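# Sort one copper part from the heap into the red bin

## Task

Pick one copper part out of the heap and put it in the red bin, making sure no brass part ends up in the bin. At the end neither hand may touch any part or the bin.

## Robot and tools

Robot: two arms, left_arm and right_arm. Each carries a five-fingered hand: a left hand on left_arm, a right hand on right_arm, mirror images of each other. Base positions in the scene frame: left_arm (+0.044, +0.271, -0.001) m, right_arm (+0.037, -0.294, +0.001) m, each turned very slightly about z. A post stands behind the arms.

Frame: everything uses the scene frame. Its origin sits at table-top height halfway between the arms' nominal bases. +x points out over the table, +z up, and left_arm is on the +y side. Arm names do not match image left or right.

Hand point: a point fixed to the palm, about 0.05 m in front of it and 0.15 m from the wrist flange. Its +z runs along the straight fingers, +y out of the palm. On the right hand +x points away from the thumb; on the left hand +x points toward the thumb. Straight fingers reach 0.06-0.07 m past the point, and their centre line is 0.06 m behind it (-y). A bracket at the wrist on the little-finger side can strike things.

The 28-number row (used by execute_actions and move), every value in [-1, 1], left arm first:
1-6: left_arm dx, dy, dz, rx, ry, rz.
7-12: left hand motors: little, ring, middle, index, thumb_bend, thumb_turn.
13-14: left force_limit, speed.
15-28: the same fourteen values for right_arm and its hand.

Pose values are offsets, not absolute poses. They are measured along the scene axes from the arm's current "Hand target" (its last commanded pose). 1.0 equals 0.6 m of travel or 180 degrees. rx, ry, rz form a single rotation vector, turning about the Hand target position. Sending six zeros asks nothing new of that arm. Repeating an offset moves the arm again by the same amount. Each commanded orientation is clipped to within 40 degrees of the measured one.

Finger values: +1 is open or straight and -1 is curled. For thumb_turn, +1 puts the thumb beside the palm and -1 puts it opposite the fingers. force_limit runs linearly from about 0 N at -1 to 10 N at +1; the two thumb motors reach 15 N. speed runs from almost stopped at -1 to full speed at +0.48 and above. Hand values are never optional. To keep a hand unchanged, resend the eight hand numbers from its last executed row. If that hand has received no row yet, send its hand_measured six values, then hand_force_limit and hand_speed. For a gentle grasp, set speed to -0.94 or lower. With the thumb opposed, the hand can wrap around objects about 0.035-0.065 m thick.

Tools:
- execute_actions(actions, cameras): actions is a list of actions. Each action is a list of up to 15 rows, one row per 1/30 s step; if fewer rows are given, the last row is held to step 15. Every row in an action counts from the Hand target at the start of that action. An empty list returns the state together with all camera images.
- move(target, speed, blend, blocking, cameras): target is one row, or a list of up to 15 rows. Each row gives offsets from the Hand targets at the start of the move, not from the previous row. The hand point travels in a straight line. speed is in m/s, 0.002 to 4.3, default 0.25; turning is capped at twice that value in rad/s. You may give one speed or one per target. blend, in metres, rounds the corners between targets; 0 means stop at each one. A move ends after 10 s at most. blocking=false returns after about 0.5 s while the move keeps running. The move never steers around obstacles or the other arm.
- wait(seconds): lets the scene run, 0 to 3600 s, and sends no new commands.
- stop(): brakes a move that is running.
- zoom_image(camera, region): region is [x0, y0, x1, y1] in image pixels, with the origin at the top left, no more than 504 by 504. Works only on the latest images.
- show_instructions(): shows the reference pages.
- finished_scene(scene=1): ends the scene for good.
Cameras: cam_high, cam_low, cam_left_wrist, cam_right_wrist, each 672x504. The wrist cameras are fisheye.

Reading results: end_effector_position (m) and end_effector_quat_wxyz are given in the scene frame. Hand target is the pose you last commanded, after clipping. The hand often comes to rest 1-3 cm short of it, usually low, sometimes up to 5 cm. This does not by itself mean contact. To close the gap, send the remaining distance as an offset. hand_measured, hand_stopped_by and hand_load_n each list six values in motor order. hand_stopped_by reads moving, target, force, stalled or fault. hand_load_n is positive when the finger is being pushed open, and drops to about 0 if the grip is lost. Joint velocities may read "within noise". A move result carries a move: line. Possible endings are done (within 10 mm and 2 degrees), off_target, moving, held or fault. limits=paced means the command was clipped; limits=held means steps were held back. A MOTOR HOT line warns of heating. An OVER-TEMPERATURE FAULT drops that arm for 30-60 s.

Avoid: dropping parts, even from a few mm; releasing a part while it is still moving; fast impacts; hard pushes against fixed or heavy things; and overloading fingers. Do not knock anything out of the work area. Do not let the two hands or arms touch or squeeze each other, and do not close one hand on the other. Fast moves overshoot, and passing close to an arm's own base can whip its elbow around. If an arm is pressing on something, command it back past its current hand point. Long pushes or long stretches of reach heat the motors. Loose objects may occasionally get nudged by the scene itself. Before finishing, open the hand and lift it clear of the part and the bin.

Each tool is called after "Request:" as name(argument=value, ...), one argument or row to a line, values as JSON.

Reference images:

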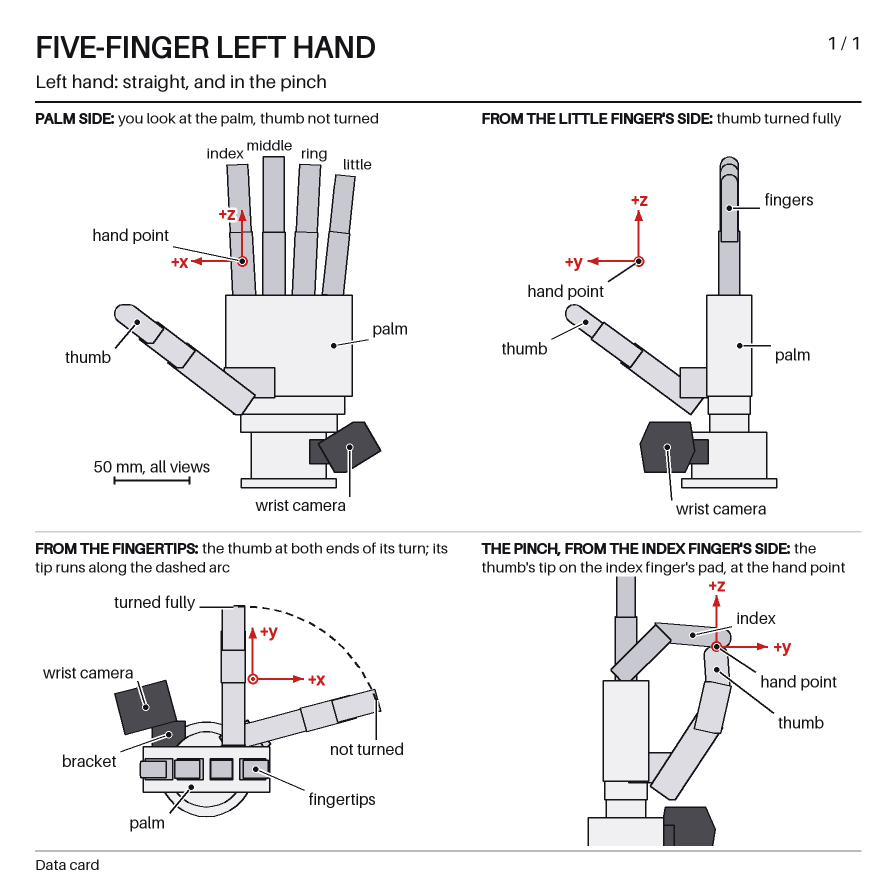

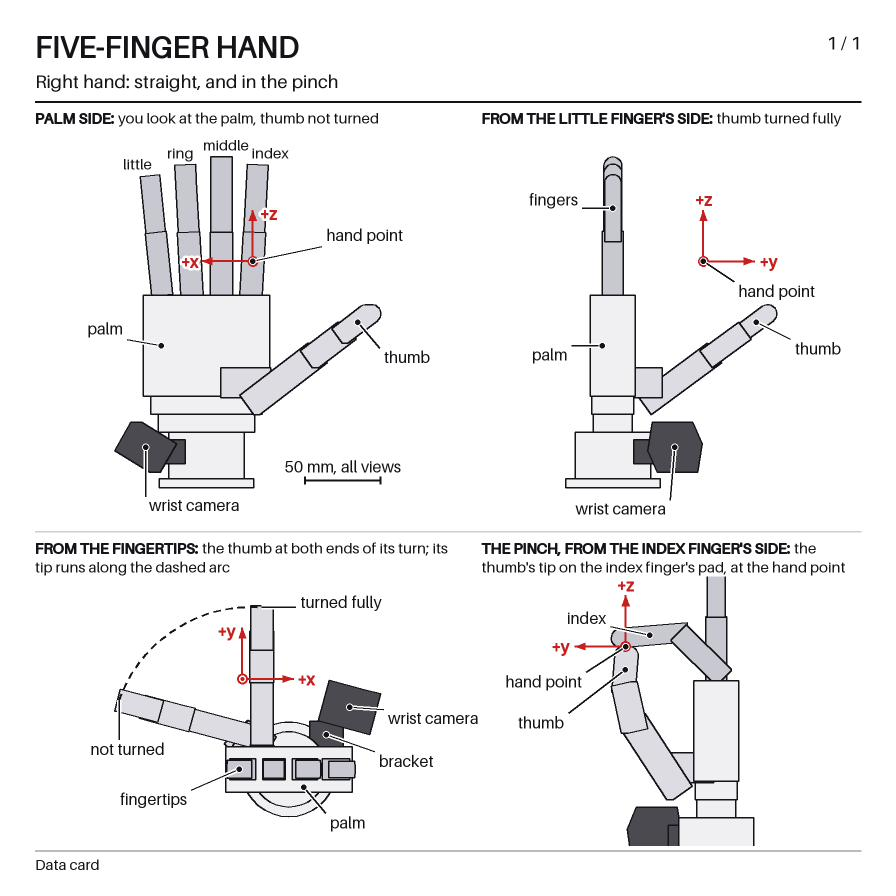

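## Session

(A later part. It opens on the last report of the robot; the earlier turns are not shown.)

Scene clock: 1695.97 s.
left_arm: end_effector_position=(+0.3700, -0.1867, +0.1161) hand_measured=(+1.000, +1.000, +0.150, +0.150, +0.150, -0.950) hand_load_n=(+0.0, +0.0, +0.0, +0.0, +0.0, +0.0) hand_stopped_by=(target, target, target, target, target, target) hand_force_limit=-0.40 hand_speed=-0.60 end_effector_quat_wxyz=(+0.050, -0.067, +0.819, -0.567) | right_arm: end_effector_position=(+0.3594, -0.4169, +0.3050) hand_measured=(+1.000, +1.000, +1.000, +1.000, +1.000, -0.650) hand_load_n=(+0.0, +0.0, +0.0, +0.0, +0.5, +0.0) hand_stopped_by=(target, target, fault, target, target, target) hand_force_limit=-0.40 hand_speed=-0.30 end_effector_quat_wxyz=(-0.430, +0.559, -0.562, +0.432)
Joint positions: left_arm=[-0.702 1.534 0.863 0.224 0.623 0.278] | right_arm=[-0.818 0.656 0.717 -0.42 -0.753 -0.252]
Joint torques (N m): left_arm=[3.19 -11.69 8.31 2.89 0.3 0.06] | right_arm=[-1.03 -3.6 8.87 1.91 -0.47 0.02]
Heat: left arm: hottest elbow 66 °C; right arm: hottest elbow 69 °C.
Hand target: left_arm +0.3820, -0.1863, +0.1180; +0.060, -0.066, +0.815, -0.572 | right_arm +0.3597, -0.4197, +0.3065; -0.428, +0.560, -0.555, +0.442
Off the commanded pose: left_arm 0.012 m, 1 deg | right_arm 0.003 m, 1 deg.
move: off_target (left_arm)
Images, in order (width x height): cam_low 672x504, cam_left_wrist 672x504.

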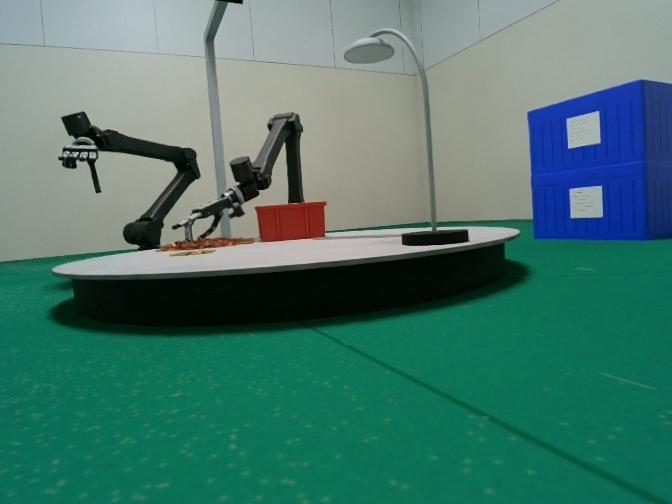

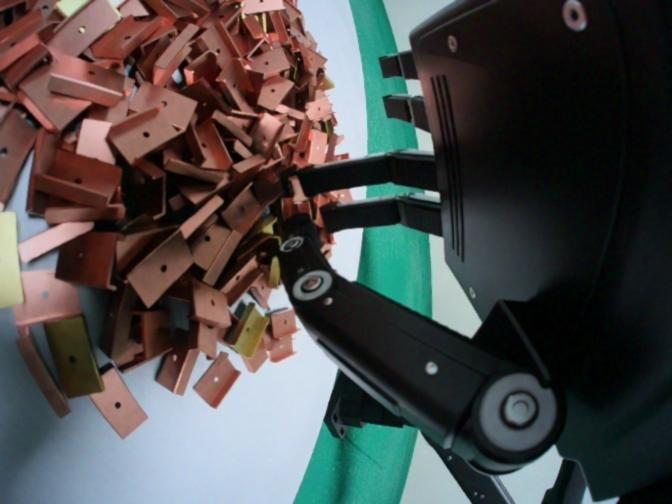

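Request:
move(
  target=[
    [0.0,0.006,-0.015,0,0,0,1,1,0.15,0.15,0.15,-0.95,-0.4,-0.6,0,0,0,0,0,0,1,1,1,1,1,-0.65,-0.4,-0.3],
  ],
  speed=0.05,
  cameras=["cam_left_wrist", "cam_low"],
)

Request:
zoom_image(
  camera="cam_left_wrist",
  region=[180, 120, 380, 270],
)

Request:
zoom_image(
  camera="cam_low",
  region=[140, 170, 280, 270],
)

Scene clock: 1702.33 s.
left_arm: end_effector_position=(+0.3746, -0.1876, +0.1157) hand_measured=(+1.000, +1.000, +0.150, +0.150, +0.150, -0.950) hand_load_n=(-0.5, +0.0, +0.0, +0.0, +0.0, +0.0) hand_stopped_by=(target, target, target, target, target, target) hand_force_limit=-0.40 hand_speed=-0.60 end_effector_quat_wxyz=(+0.055, -0.064, +0.815, -0.573) | right_arm: end_effector_position=(+0.3594, -0.4169, +0.3050) hand_measured=(+1.000, +1.000, +1.000, +1.000, +1.000, -0.650) hand_load_n=(+0.0, +0.0, +0.0, +0.0, +0.0, +0.0) hand_stopped_by=(target, target, fault, target, target, target) hand_force_limit=-0.40 hand_speed=-0.30 end_effector_quat_wxyz=(-0.430, +0.559, -0.562, +0.432)
Joint positions: left_arm=[-0.696 1.544 0.863 0.25 0.628 0.281] | right_arm=[-0.818 0.656 0.717 -0.42 -0.753 -0.252]
Joint torques (N m): left_arm=[3.14 -11.63 7.16 2.82 0.3 0.05] | right_arm=[-1.14 -3.6 8.88 1.92 -0.47 0.02]
Heat: left arm: hottest elbow 66 °C; right arm: hottest elbow 69 °C.
Hand target: left_arm +0.3820, -0.1828, +0.1091; +0.060, -0.066, +0.815, -0.572 | right_arm +0.3597, -0.4197, +0.3065; -0.428, +0.560, -0.555, +0.442
Off the commanded pose: left_arm 0.011 m, 1 deg | right_arm 0.003 m, 1 deg.
move: off_target (left_arm)
Images, in order (width x height): cam_low 672x504, cam_left_wrist 672x504.

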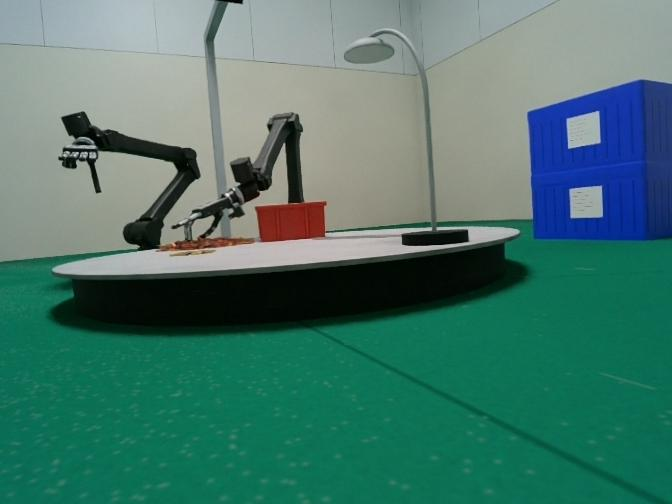

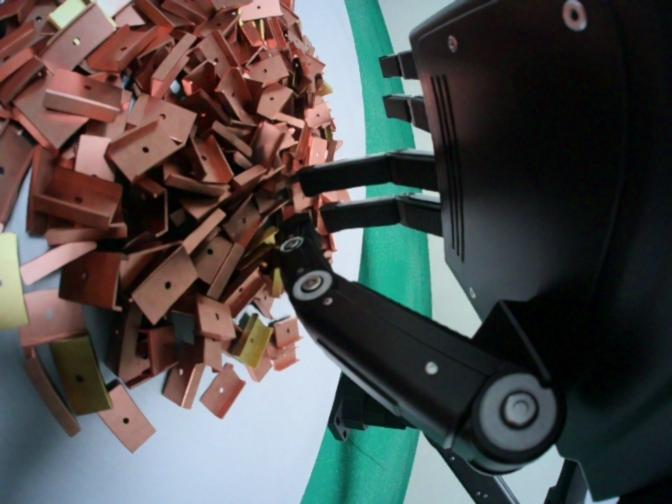

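Scaled by 2.520 from the camera's image (finer frame: 960x720).

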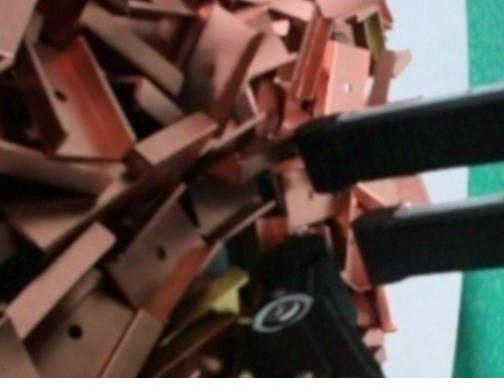

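Scaled by 3.600.

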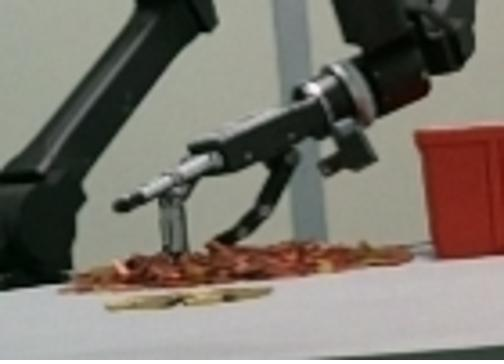

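Request:
move(
  target=[
    [0.0,0.0,0,0,0,0,1,1,-0.2,-0.2,0.15,-0.95,-0.3,-0.85,0,0,0,0,0,0,1,1,1,1,1,-0.65,-0.4,-0.3],
  ],
  speed=0.05,
  cameras=["cam_left_wrist", "cam_low"],
)

Request:
zoom_image(
  camera="cam_left_wrist",
  region=[180, 120, 380, 270],
)

Scene clock: 1706.17 s.
left_arm: end_effector_position=(+0.3745, -0.1876, +0.1157) hand_measured=(+1.000, +1.000, -0.200, -0.200, +0.150, -0.950) hand_load_n=(+0.0, +0.0, +0.5, +0.0, +0.5, +0.0) hand_stopped_by=(target, target, target, target, target, target) hand_force_limit=-0.30 hand_speed=-0.85 end_effector_quat_wxyz=(+0.054, -0.063, +0.815, -0.573) | right_arm: end_effector_position=(+0.3594, -0.4169, +0.3050) hand_measured=(+1.000, +1.000, +1.000, +1.000, +1.000, -0.650) hand_load_n=(+0.0, +0.0, +0.0, -0.5, +0.0, +0.0) hand_stopped_by=(target, target, fault, target, target, target) hand_force_limit=-0.40 hand_speed=-0.30 end_effector_quat_wxyz=(-0.430, +0.559, -0.562, +0.432)
Joint positions: left_arm=[-0.696 1.544 0.863 0.25 0.629 0.282] | right_arm=[-0.818 0.656 0.717 -0.42 -0.753 -0.252]
Joint torques (N m): left_arm=[3.25 -11.63 7.15 2.88 0.28 0.06] | right_arm=[-1.2 -3.49 8.87 1.91 -0.47 0.02]
Heat: left arm: hottest elbow 66 °C; right arm: hottest elbow 69 °C.
Hand target: left_arm +0.3819, -0.1827, +0.1091; +0.060, -0.066, +0.815, -0.572 | right_arm +0.3597, -0.4197, +0.3065; -0.428, +0.560, -0.555, +0.442
Off the commanded pose: left_arm 0.011 m, 1 deg | right_arm 0.003 m, 1 deg.
move: done
Images, in order (width x height): cam_low 672x504, cam_left_wrist 672x504.

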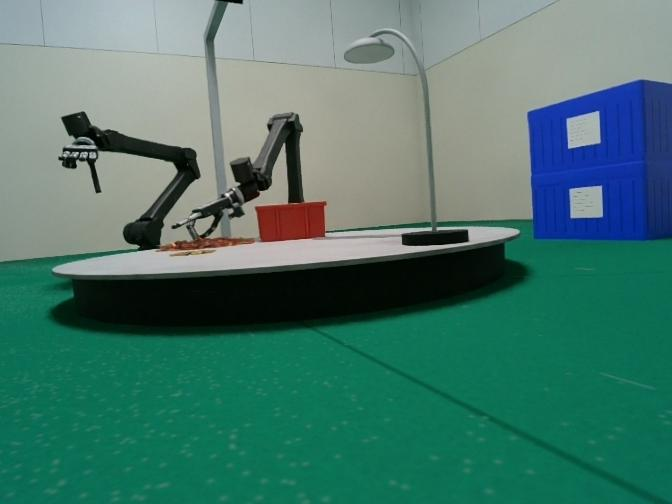

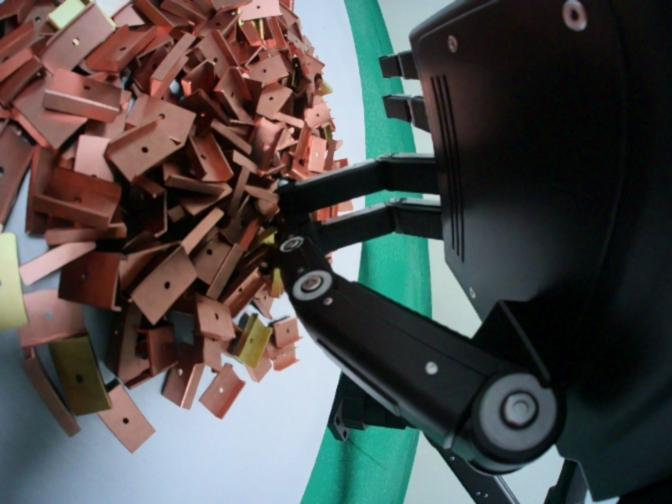

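Scaled by 2.520 from the camera's image (finer frame: 960x720).

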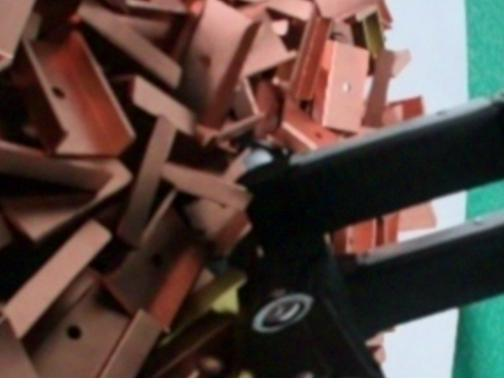

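Request:
move(
  target=[
    [0.0,0.0,0,0,0,0,1,1,0.2,0.2,0.2,-0.95,-0.3,-0.3,0,0,0,0,0,0,1,1,1,1,1,-0.65,-0.4,-0.3],
    [0.0,0.0,-0.025,0,0,0,1,1,0.2,0.2,0.2,-0.95,-0.3,-0.3,0,0,0,0,0,0,1,1,1,1,1,-0.65,-0.4,-0.3],
  ],
  speed=0.05,
  cameras=["cam_left_wrist", "cam_low"],
)

Request:
zoom_image(
  camera="cam_left_wrist",
  region=[180, 120, 380, 270],
)

Scene clock: 1713.03 s.
left_arm: end_effector_position=(+0.3764, -0.1898, +0.1100) hand_measured=(+1.000, +1.000, +0.200, +0.200, +0.200, -0.950) hand_load_n=(+0.0, +0.0, +0.0, +0.0, +0.0, +0.0) hand_stopped_by=(target, target, target, target, target, target) hand_force_limit=-0.30 hand_speed=-0.30 end_effector_quat_wxyz=(+0.060, -0.058, +0.811, -0.580) | right_arm: end_effector_position=(+0.3594, -0.4169, +0.3050) hand_measured=(+1.000, +1.000, +1.000, +1.000, +1.000, -0.650) hand_load_n=(+0.0, +0.0, +0.0, -0.5, +0.0, +0.0) hand_stopped_by=(target, target, fault, target, target, target) hand_force_limit=-0.40 hand_speed=-0.30 end_effector_quat_wxyz=(-0.430, +0.559, -0.562, +0.432)
Joint positions: left_arm=[-0.696 1.562 0.852 0.301 0.632 0.282] | right_arm=[-0.818 0.656 0.717 -0.42 -0.753 -0.252]
Joint torques (N m): left_arm=[3.19 -10.75 6.67 2.65 0.15 0.06] | right_arm=[-0.97 -3.49 8.88 1.91 -0.47 0.02]
Heat: left arm: hottest elbow 65 °C; right arm: hottest elbow 69 °C.
Hand target: left_arm +0.3820, -0.1828, +0.0942; +0.060, -0.066, +0.815, -0.572 | right_arm +0.3597, -0.4197, +0.3065; -0.428, +0.560, -0.555, +0.442
Off the commanded pose: left_arm 0.018 m, 1 deg | right_arm 0.003 m, 1 deg.
move: off_target (left_arm)
Images, in order (width x height): cam_low 672x504, cam_left_wrist 672x504.

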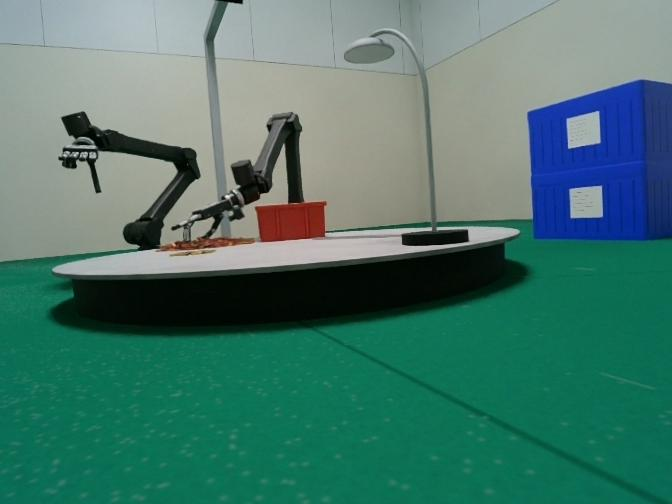

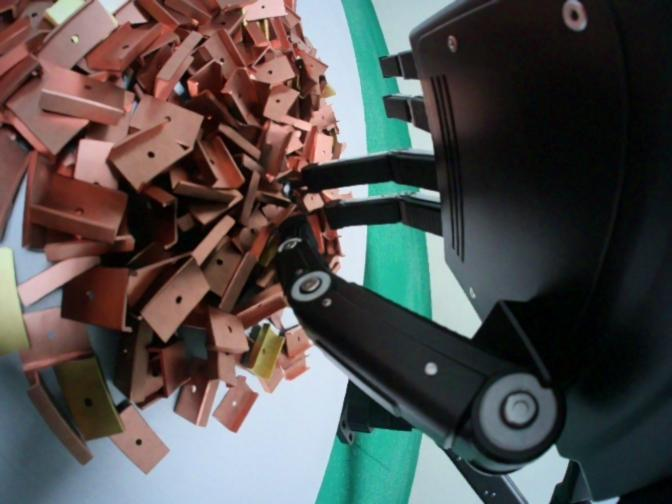

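Scaled by 2.520 from the camera's image (finer frame: 960x720).

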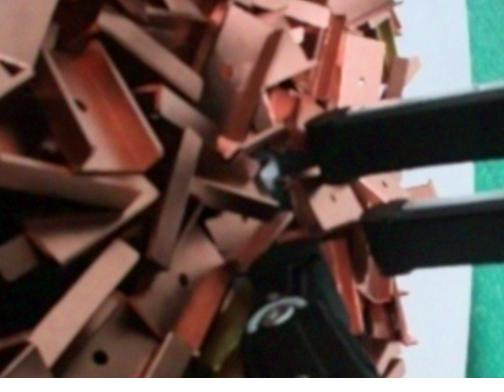

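Request:
move(
  target=[
    [0.0,0.0,0,0,0,0,1,1,-0.2,-0.2,0.2,-0.95,-0.3,-0.85,0,0,0,0,0,0,1,1,1,1,1,-0.65,-0.4,-0.3],
  ],
  speed=0.05,
  cameras=["cam_left_wrist", "cam_low"],
)

Request:
zoom_image(
  camera="cam_left_wrist",
  region=[180, 120, 380, 270],
)

Scene clock: 1721.00 s.
left_arm: end_effector_position=(+0.3769, -0.1903, +0.1079) hand_measured=(+1.000, +1.000, -0.200, -0.200, +0.200, -0.950) hand_load_n=(+0.0, +0.0, +0.5, +0.0, +0.0, +0.0) hand_stopped_by=(target, target, target, target, target, target) hand_force_limit=-0.30 hand_speed=-0.85 end_effector_quat_wxyz=(+0.059, -0.058, +0.811, -0.579) | right_arm: end_effector_position=(+0.3594, -0.4169, +0.3050) hand_measured=(+1.000, +1.000, +1.000, +1.000, +1.000, -0.650) hand_load_n=(+0.0, +0.0, +0.0, +0.0, +0.0, +0.0) hand_stopped_by=(target, target, fault, target, target, target) hand_force_limit=-0.40 hand_speed=-0.30 end_effector_quat_wxyz=(-0.430, +0.559, -0.562, +0.432)
Joint positions: left_arm=[-0.696 1.568 0.852 0.306 0.632 0.282] | right_arm=[-0.818 0.656 0.717 -0.42 -0.753 -0.252]
Joint torques (N m): left_arm=[3.19 -11.4 6.67 2.41 0.15 0.06] | right_arm=[-1.14 -3.55 8.88 1.94 -0.47 0.02]
Heat: left arm: hottest elbow 64 °C; right arm: hottest elbow 69 °C.
Hand target: left_arm +0.3819, -0.1828, +0.0942; +0.060, -0.066, +0.815, -0.572 | right_arm +0.3597, -0.4197, +0.3065; -0.428, +0.560, -0.555, +0.442
Off the commanded pose: left_arm 0.016 m, 1 deg | right_arm 0.003 m, 1 deg.
move: done
Images, in order (width x height): cam_low 672x504, cam_left_wrist 672x504.

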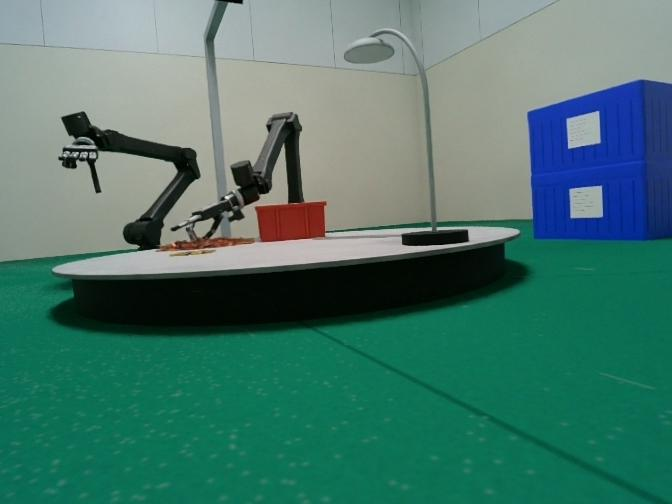

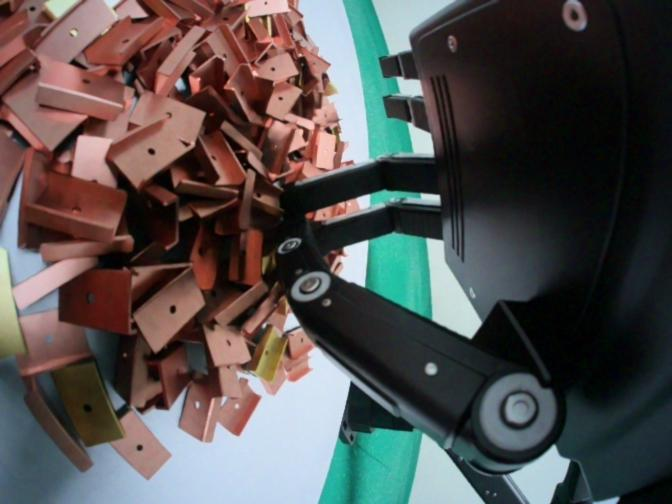

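Scaled by 2.520 from the camera's image (finer frame: 960x720).

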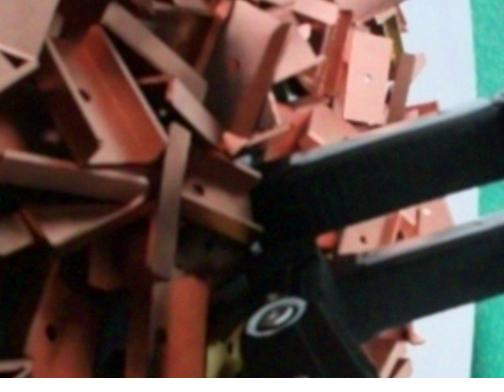

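Request:
move(
  target=[
    [0.0,0.0,0,0,0,0,1,1,-0.4,-0.4,0.2,-0.95,-0.2,-0.85,0,0,0,0,0,0,1,1,1,1,1,-0.65,-0.4,-0.3],
  ],
  speed=0.05,
  cameras=["cam_left_wrist"],
)

Request:
zoom_image(
  camera="cam_left_wrist",
  region=[180, 120, 380, 270],
)

Scene clock: 1724.73 s.
left_arm: end_effector_position=(+0.3769, -0.1902, +0.1074) hand_measured=(+1.000, +1.000, -0.254, -0.280, +0.200, -0.950) hand_load_n=(+0.0, +0.0, +5.5, +7.5, +0.0, +0.0) hand_stopped_by=(target, target, force, force, target, target) hand_force_limit=-0.20 hand_speed=-0.85 end_effector_quat_wxyz=(+0.059, -0.058, +0.811, -0.579) | right_arm: end_effector_position=(+0.3594, -0.4169, +0.3050) hand_measured=(+1.000, +1.000, +1.000, +1.000, +1.000, -0.650) hand_load_n=(+0.0, +0.0, +0.0, +0.0, +0.0, +0.0) hand_stopped_by=(target, target, fault, target, target, target) hand_force_limit=-0.40 hand_speed=-0.30 end_effector_quat_wxyz=(-0.430, +0.559, -0.562, +0.432)
Joint positions: left_arm=[-0.696 1.569 0.852 0.306 0.632 0.282] | right_arm=[-0.818 0.656 0.717 -0.42 -0.753 -0.252]
Joint torques (N m): left_arm=[3.25 -11.34 6.67 2.41 0.15 0.06] | right_arm=[-1.03 -3.55 8.91 1.91 -0.46 0.03]
Heat: left arm: hottest elbow 64 °C; right arm: hottest elbow 69 °C.
Hand target: left_arm +0.3819, -0.1828, +0.0941; +0.060, -0.066, +0.815, -0.572 | right_arm +0.3597, -0.4197, +0.3065; -0.428, +0.560, -0.555, +0.442
Off the commanded pose: left_arm 0.016 m, 1 deg | right_arm 0.003 m, 1 deg.
move: done

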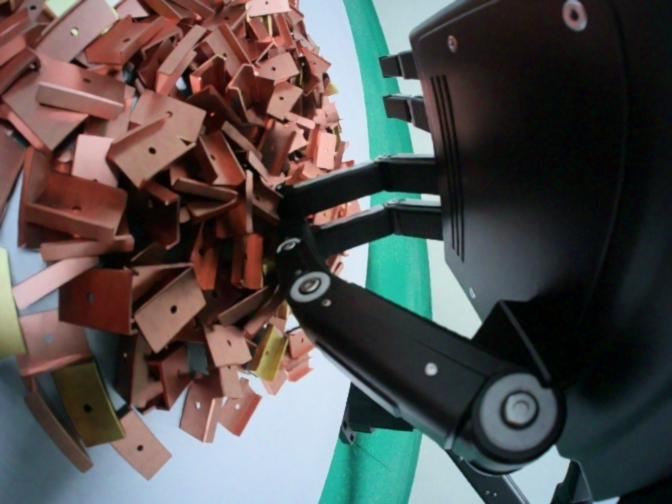

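Scaled by 2.520 from the camera's image (finer frame: 960x720).

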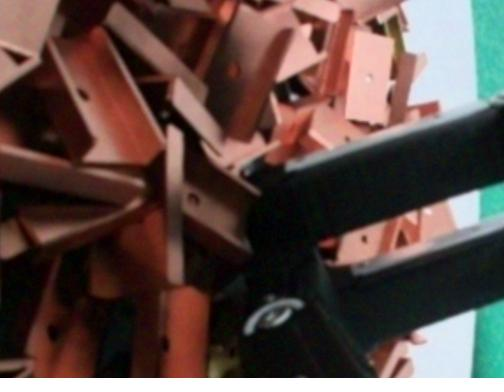

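Request:
move(
  target=[
    [0.0,0.0,0.09,0,0,0,1,1,-0.4,-0.4,0.2,-0.95,-0.2,-0.85,0,0,0,0,0,0,1,1,1,1,1,-0.65,-0.4,-0.3],
  ],
  speed=0.05,
  cameras=["cam_left_wrist", "cam_low"],
)

Request:
zoom_image(
  camera="cam_left_wrist",
  region=[180, 120, 380, 270],
)

Request:
zoom_image(
  camera="cam_low",
  region=[140, 170, 280, 270],
)

Scene clock: 1729.50 s.
left_arm: end_effector_position=(+0.3626, -0.1777, +0.1242) hand_measured=(+1.000, +1.000, -0.254, -0.280, +0.200, -0.950) hand_load_n=(+0.0, +0.0, +5.0, +7.5, +0.0, +0.0) hand_stopped_by=(target, target, force, force, target, target) hand_force_limit=-0.20 hand_speed=-0.85 end_effector_quat_wxyz=(+0.041, -0.071, +0.824, -0.560) | right_arm: end_effector_position=(+0.3594, -0.4169, +0.3050) hand_measured=(+1.000, +1.000, +1.000, +1.000, +1.000, -0.650) hand_load_n=(+0.0, +0.0, +0.0, +0.0, +0.0, +0.0) hand_stopped_by=(target, target, fault, target, target, target) hand_force_limit=-0.40 hand_speed=-0.30 end_effector_quat_wxyz=(-0.430, +0.559, -0.562, +0.432)
Joint positions: left_arm=[-0.696 1.495 0.859 0.16 0.632 0.282] | right_arm=[-0.818 0.656 0.717 -0.42 -0.753 -0.252]
Joint torques (N m): left_arm=[3.19 -13.27 10.77 1.58 0.18 0.06] | right_arm=[-1.08 -3.6 8.88 1.91 -0.46 0.02]
Heat: left arm: hottest elbow 64 °C; right arm: hottest elbow 69 °C.
Hand target: left_arm +0.3820, -0.1828, +0.1482; +0.060, -0.066, +0.815, -0.572 | right_arm +0.3597, -0.4197, +0.3065; -0.428, +0.560, -0.555, +0.442
Off the commanded pose: left_arm 0.031 m, 3 deg | right_arm 0.003 m, 1 deg.
move: off_target (left_arm)
Images, in order (width x height): cam_low 672x504, cam_left_wrist 672x504.

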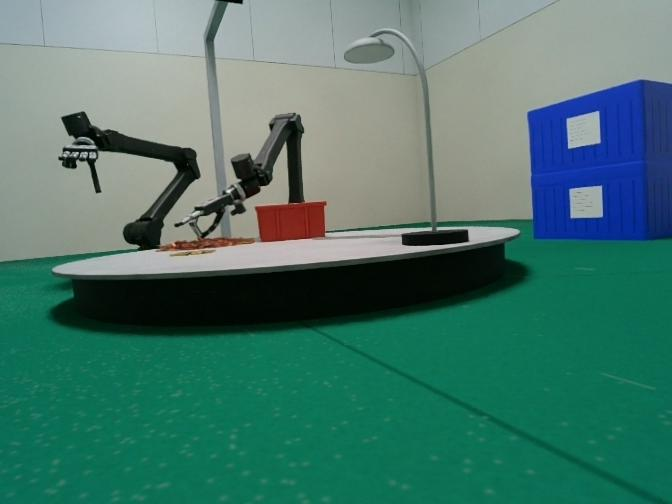

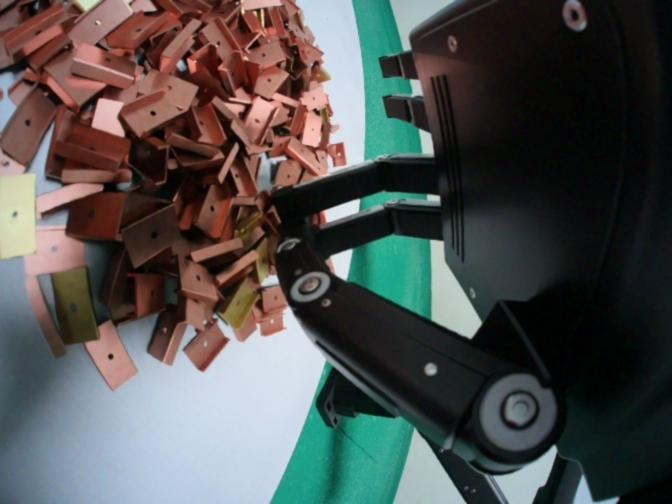

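Scaled by 2.520 from the camera's image (finer frame: 960x720).

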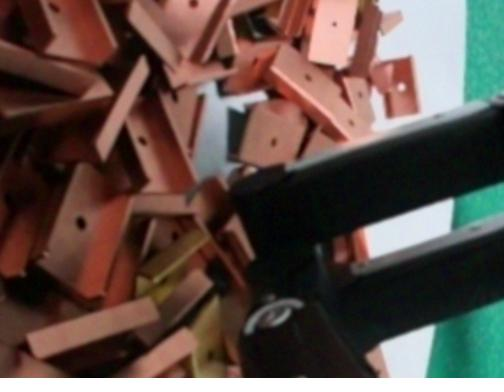

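Scaled by 3.600.

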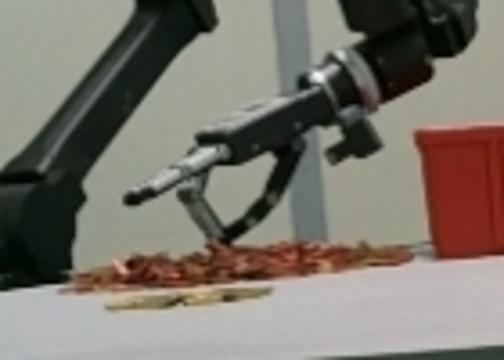

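Request:
move(
  target=[
    [0.02,0.0,0.06,0,0,0,1,1,-0.4,-0.4,0.2,-0.95,-0.2,-0.85,0,0,0,0,0,0,1,1,1,1,1,-0.65,-0.4,-0.3],
  ],
  speed=0.06,
  cameras=["cam_left_wrist", "cam_low"],
)

Request:
zoom_image(
  camera="cam_left_wrist",
  region=[120, 100, 380, 300],
)

Request:
zoom_image(
  camera="cam_low",
  region=[140, 170, 280, 270],
)

Scene clock: 1735.07 s.
left_arm: end_effector_position=(+0.3763, -0.1787, +0.1583) hand_measured=(+1.000, +1.000, -0.254, -0.280, +0.200, -0.950) hand_load_n=(+0.0, +0.0, +5.0, +7.5, +0.0, +0.0) hand_stopped_by=(target, target, force, force, target, target) hand_force_limit=-0.20 hand_speed=-0.85 end_effector_quat_wxyz=(+0.041, -0.073, +0.825, -0.559) | right_arm: end_effector_position=(+0.3594, -0.4169, +0.3050) hand_measured=(+1.000, +1.000, +1.000, +1.000, +1.000, -0.650) hand_load_n=(+0.0, +0.0, +0.0, +0.0, +0.0, -0.5) hand_stopped_by=(target, target, fault, target, target, target) hand_force_limit=-0.40 hand_speed=-0.30 end_effector_quat_wxyz=(-0.430, +0.559, -0.562, +0.432)
Joint positions: left_arm=[-0.679 1.465 0.936 0.047 0.644 0.29] | right_arm=[-0.818 0.656 0.717 -0.42 -0.753 -0.252]
Joint torques (N m): left_arm=[3.31 -13.33 11.26 1.72 0.32 0.06] | right_arm=[-1.14 -3.6 8.88 1.91 -0.47 0.01]
Heat: left arm: hottest elbow 65 °C; right arm: hottest elbow 69 °C.
Hand target: left_arm +0.3940, -0.1827, +0.1841; +0.060, -0.066, +0.815, -0.572 | right_arm +0.3597, -0.4197, +0.3065; -0.428, +0.560, -0.555, +0.442
Off the commanded pose: left_arm 0.032 m, 3 deg | right_arm 0.003 m, 1 deg.
move: off_target (left_arm)
Images, in order (width x height): cam_low 672x504, cam_left_wrist 672x504.

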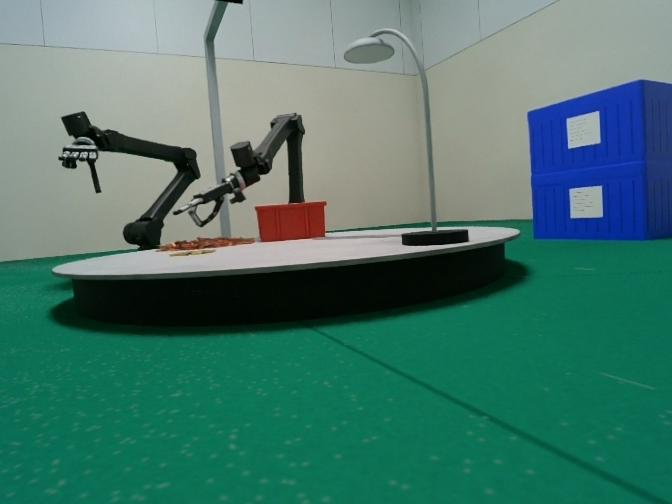

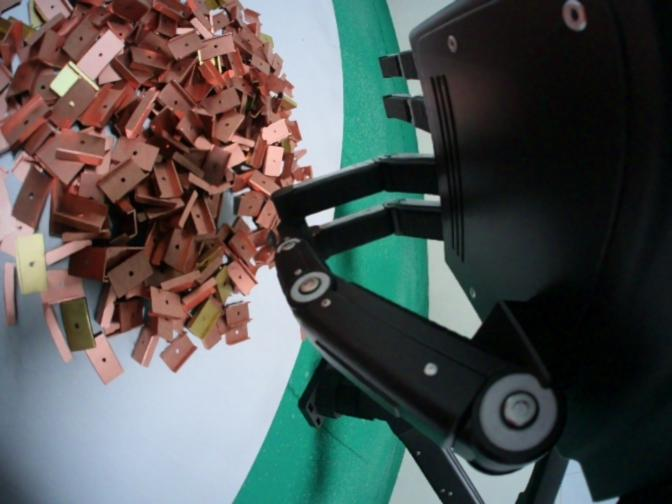

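Scaled by 1.938 from the camera's image (finer frame: 960x720).

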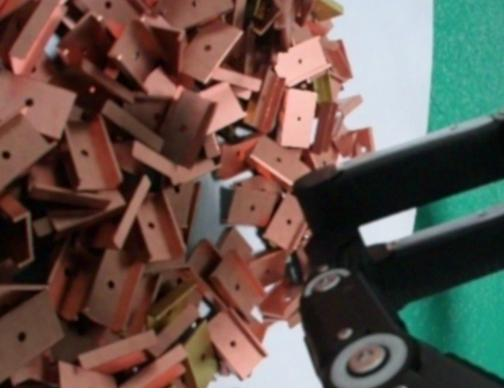

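Scaled by 3.600.

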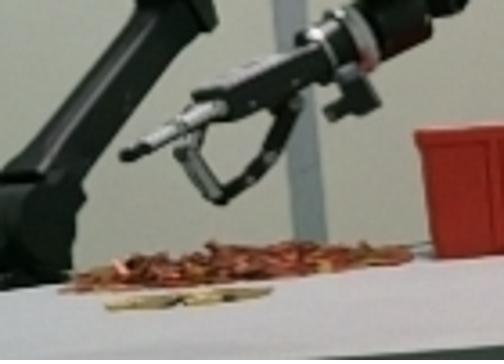

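Request:
move(
  target=[
    [0.02,0.0,0.0,0,0,0,1,1,1,1,1,-0.95,-0.2,-0.3,0,0,0,0,0,0,1,1,1,1,1,-0.65,-0.4,-0.3],
  ],
  speed=0.06,
  cameras=["cam_left_wrist", "cam_high"],
)

Request:
zoom_image(
  camera="cam_left_wrist",
  region=[120, 80, 360, 270],
)

Request:
zoom_image(
  camera="cam_left_wrist",
  region=[200, 120, 330, 220],
)

Request:
zoom_image(
  camera="cam_high",
  region=[280, 130, 420, 250],
)

Scene clock: 1752.40 s.
left_arm: end_effector_position=(+0.3890, -0.1775, +0.1708) hand_measured=(+1.000, +1.000, +1.000, +1.000, +1.000, -0.950) hand_load_n=(+0.0, +0.0, +0.0, +0.0, +0.0, +0.0) hand_stopped_by=(target, target, target, target, target, target) hand_force_limit=-0.20 hand_speed=-0.30 end_effector_quat_wxyz=(+0.049, -0.069, +0.820, -0.566) | right_arm: end_effector_position=(+0.3594, -0.4169, +0.3050) hand_measured=(+1.000, +1.000, +1.000, +1.000, +1.000, -0.650) hand_load_n=(+0.0, +0.0, +0.0, +0.0, +0.0, -0.5) hand_stopped_by=(target, target, fault, target, target, target) hand_force_limit=-0.40 hand_speed=-0.30 end_effector_quat_wxyz=(-0.430, +0.559, -0.562, +0.432)
Joint positions: left_arm=[-0.659 1.465 0.962 0.039 0.66 0.299] | right_arm=[-0.818 0.656 0.717 -0.42 -0.753 -0.252]
Joint torques (N m): left_arm=[3.02 -11.34 11.38 1.73 0.32 0.05] | right_arm=[-1.2 -3.6 8.87 1.89 -0.47 0.02]
Heat: left arm: hottest elbow 68 °C; right arm: hottest elbow 70 °C.
Hand target: left_arm +0.4060, -0.1827, +0.1841; +0.060, -0.066, +0.815, -0.572 | right_arm +0.3597, -0.4197, +0.3065; -0.428, +0.560, -0.555, +0.442
Off the commanded pose: left_arm 0.022 m, 2 deg | right_arm 0.003 m, 1 deg.
move: off_target (left_arm)
Images, in order (width x height): cam_high 672x504, cam_left_wrist 672x504.

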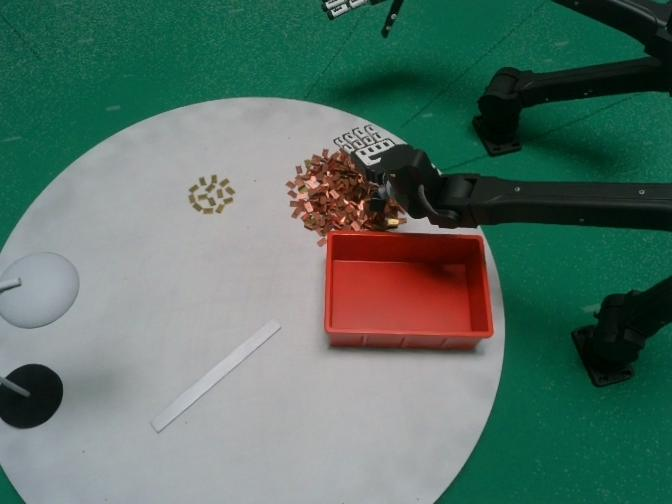

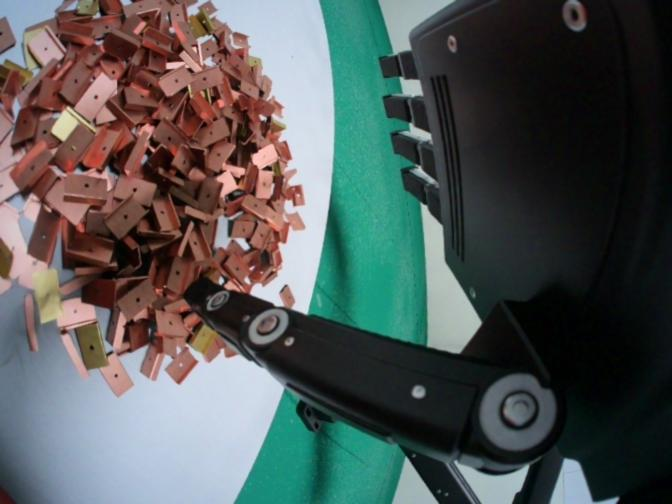

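Scaled by 2.100 from the camera's image (finer frame: 960x720).

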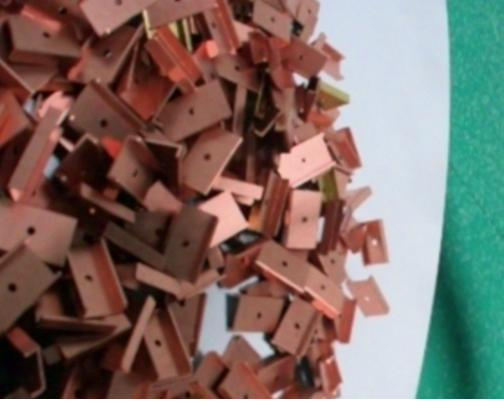

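Scaled by 3.877 from the camera's image (finer frame: 960x720).

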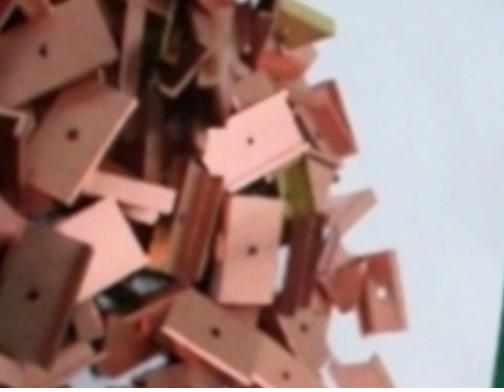

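Scaled by 3.600.

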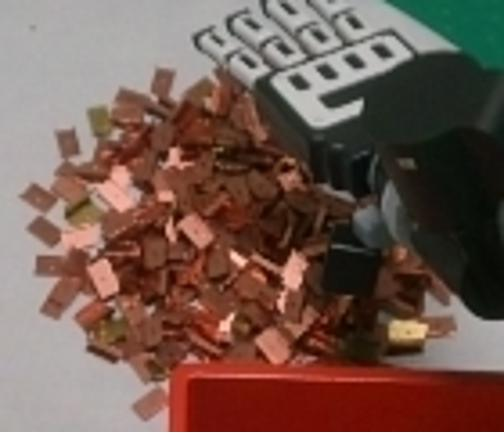

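Request:
zoom_image(
  camera="cam_left_wrist",
  region=[20, 250, 260, 420],
)

Request:
zoom_image(
  camera="cam_left_wrist",
  region=[0, 0, 240, 180],
)

Scaled by 2.100 from the camera's image (finer frame: 960x720).

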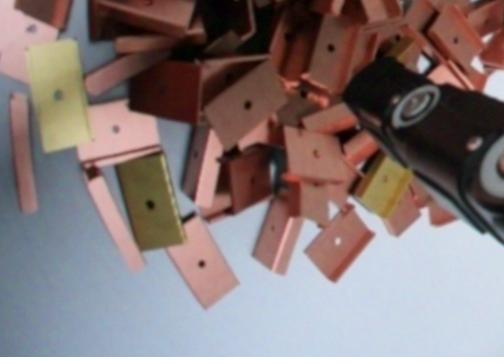

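Scaled by 2.100 from the camera's image (finer frame: 960x720).

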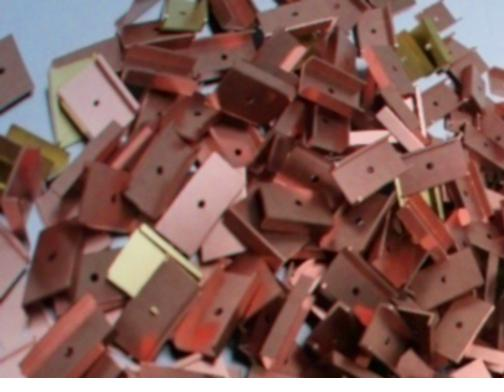

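Request:
move(
  target=[
    [0.0,0.0,0.2,0,0,0,1,1,1,1,1,-0.95,-0.2,-0.3,0,0,0,0,0,0,1,1,1,1,1,-0.65,-0.4,-0.3],
    [-0.03,0.25,0.2,0,0,0,1,1,1,1,1,-0.95,-0.2,-0.3,0,0,0,0,0,0,1,1,1,1,1,-0.65,-0.4,-0.3],
  ],
  speed=0.2,
  blend=0.03,
  cameras=["cam_left_wrist", "cam_high"],
)

Request:
zoom_image(
  camera="cam_left_wrist",
  region=[120, 120, 400, 330],
)

Scene clock: 1840.67 s.
left_arm: end_effector_position=(+0.3883, -0.0355, +0.3043) hand_measured=(+1.000, +1.000, +1.000, +1.000, +1.000, -0.950) hand_load_n=(+0.0, +0.0, +0.0, +0.0, +0.0, +0.0) hand_stopped_by=(target, target, target, target, target, target) hand_force_limit=-0.20 hand_speed=-0.30 end_effector_quat_wxyz=(+0.059, -0.066, +0.815, -0.573) | right_arm: end_effector_position=(+0.3594, -0.4169, +0.3050) hand_measured=(+1.000, +1.000, +1.000, +1.000, +1.000, -0.650) hand_load_n=(+0.0, +0.0, +0.0, +0.0, +0.0, +0.0) hand_stopped_by=(target, target, fault, target, target, target) hand_force_limit=-0.40 hand_speed=-0.30 end_effector_quat_wxyz=(-0.430, +0.559, -0.562, +0.432)
Joint positions: left_arm=[-0.362 1.152 1.058 -0.488 0.913 0.501] | right_arm=[-0.818 0.656 0.717 -0.42 -0.753 -0.252]
Joint torques (N m): left_arm=[2.49 -8.53 8.94 1.48 0.47 0.03] | right_arm=[-1.03 -3.55 8.88 1.91 -0.46 0.01]
Heat: left arm: hottest elbow 69 °C; right arm: hottest elbow 70 °C.
Hand target: left_arm +0.3879, -0.0327, +0.3041; +0.060, -0.066, +0.815, -0.572 | right_arm +0.3597, -0.4197, +0.3065; -0.428, +0.560, -0.555, +0.442
Off the commanded pose: left_arm 0.003 m, 0 deg | right_arm 0.003 m, 1 deg.
move: done
Images, in order (width x height): cam_high 672x504, cam_left_wrist 672x504.

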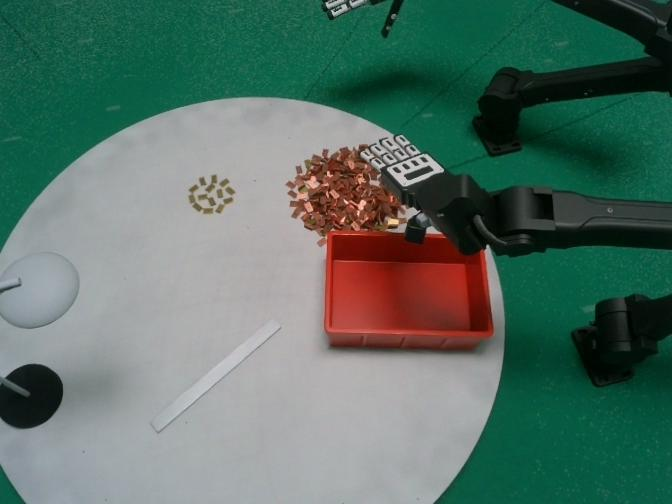

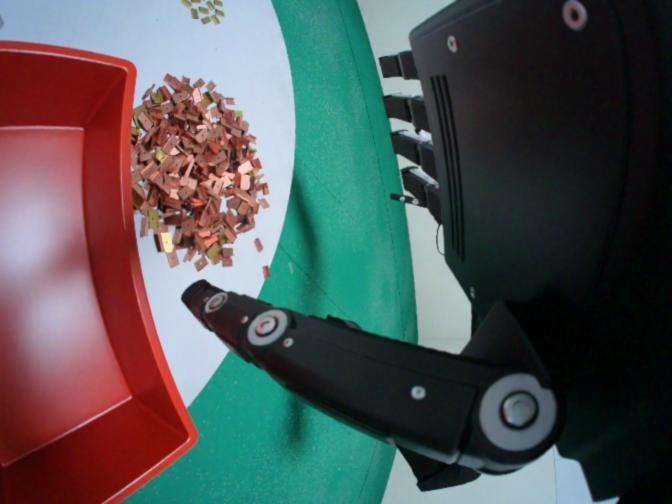

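Scaled by 1.800 from the camera's image (finer frame: 960x720).

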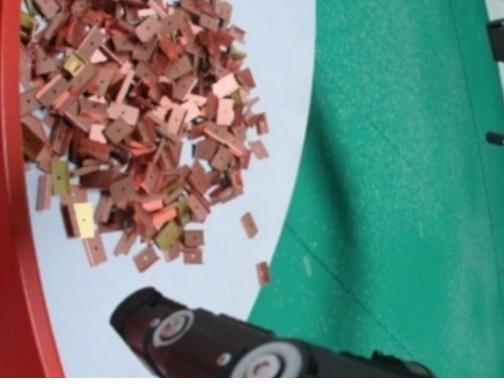

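Request:
move(
  target=[
    [-0.143,-0.332,0,0,0,0,1,1,1,0.28,0.2,-0.62,-0.3,-0.3,0,0,0,0,0,0,1,1,1,1,1,-0.65,-0.4,-0.3],
    [-0.143,-0.332,-0.26,0,0,0,1,1,1,0.28,0.2,-0.62,-0.3,-0.3,0,0,0,0,0,0,1,1,1,1,1,-0.65,-0.4,-0.3],
  ],
  speed=0.15,
  blend=0.03,
  cameras=["cam_left_wrist"],
)

Request:
zoom_image(
  camera="cam_left_wrist",
  region=[180, 160, 380, 310],
)

Scene clock: 1860.03 s.
left_arm: end_effector_position=(+0.3064, -0.2262, +0.1459) hand_measured=(+1.000, +1.000, +1.000, +0.280, +0.200, -0.620) hand_load_n=(+0.0, +0.0, +0.0, +0.0, +0.0, +0.0) hand_stopped_by=(target, target, target, target, target, target) hand_force_limit=-0.30 hand_speed=-0.30 end_effector_quat_wxyz=(+0.061, -0.069, +0.819, -0.567) | right_arm: end_effector_position=(+0.3594, -0.4169, +0.3050) hand_measured=(+1.000, +1.000, +1.000, +1.000, +1.000, -0.650) hand_load_n=(+0.0, +0.0, +0.0, +0.0, +0.0, +0.0) hand_stopped_by=(target, target, fault, target, target, target) hand_force_limit=-0.40 hand_speed=-0.30 end_effector_quat_wxyz=(-0.430, +0.559, -0.562, +0.432)
Joint positions: left_arm=[-0.88 1.439 0.844 0.197 0.44 0.2] | right_arm=[-0.818 0.656 0.717 -0.42 -0.753 -0.252]
Joint torques (N m): left_arm=[1.26 -11.52 7.99 3.03 0.01 -0.1] | right_arm=[-0.97 -3.49 8.91 1.94 -0.48 0.02]
Heat: left arm: hottest elbow 68 °C; right arm: hottest elbow 70 °C.
Hand target: left_arm +0.3021, -0.2319, +0.1481; +0.060, -0.066, +0.815, -0.572 | right_arm +0.3597, -0.4197, +0.3065; -0.428, +0.560, -0.555, +0.442
Off the commanded pose: left_arm 0.008 m, 1 deg | right_arm 0.003 m, 1 deg.
move: done

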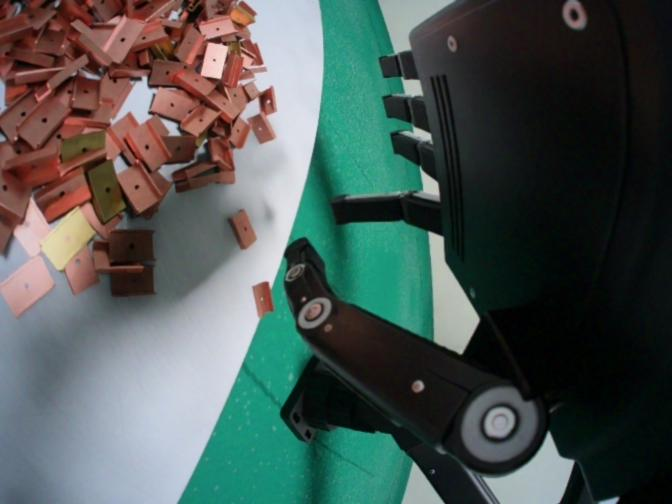

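Scaled by 2.520 from the camera's image (finer frame: 960x720).

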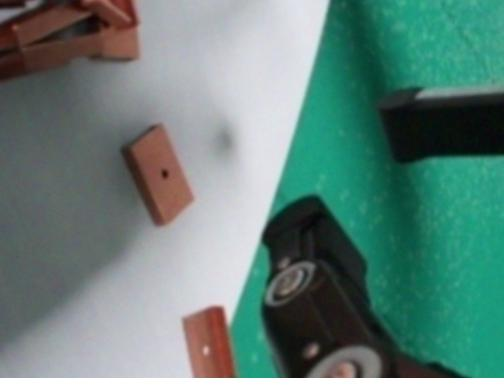

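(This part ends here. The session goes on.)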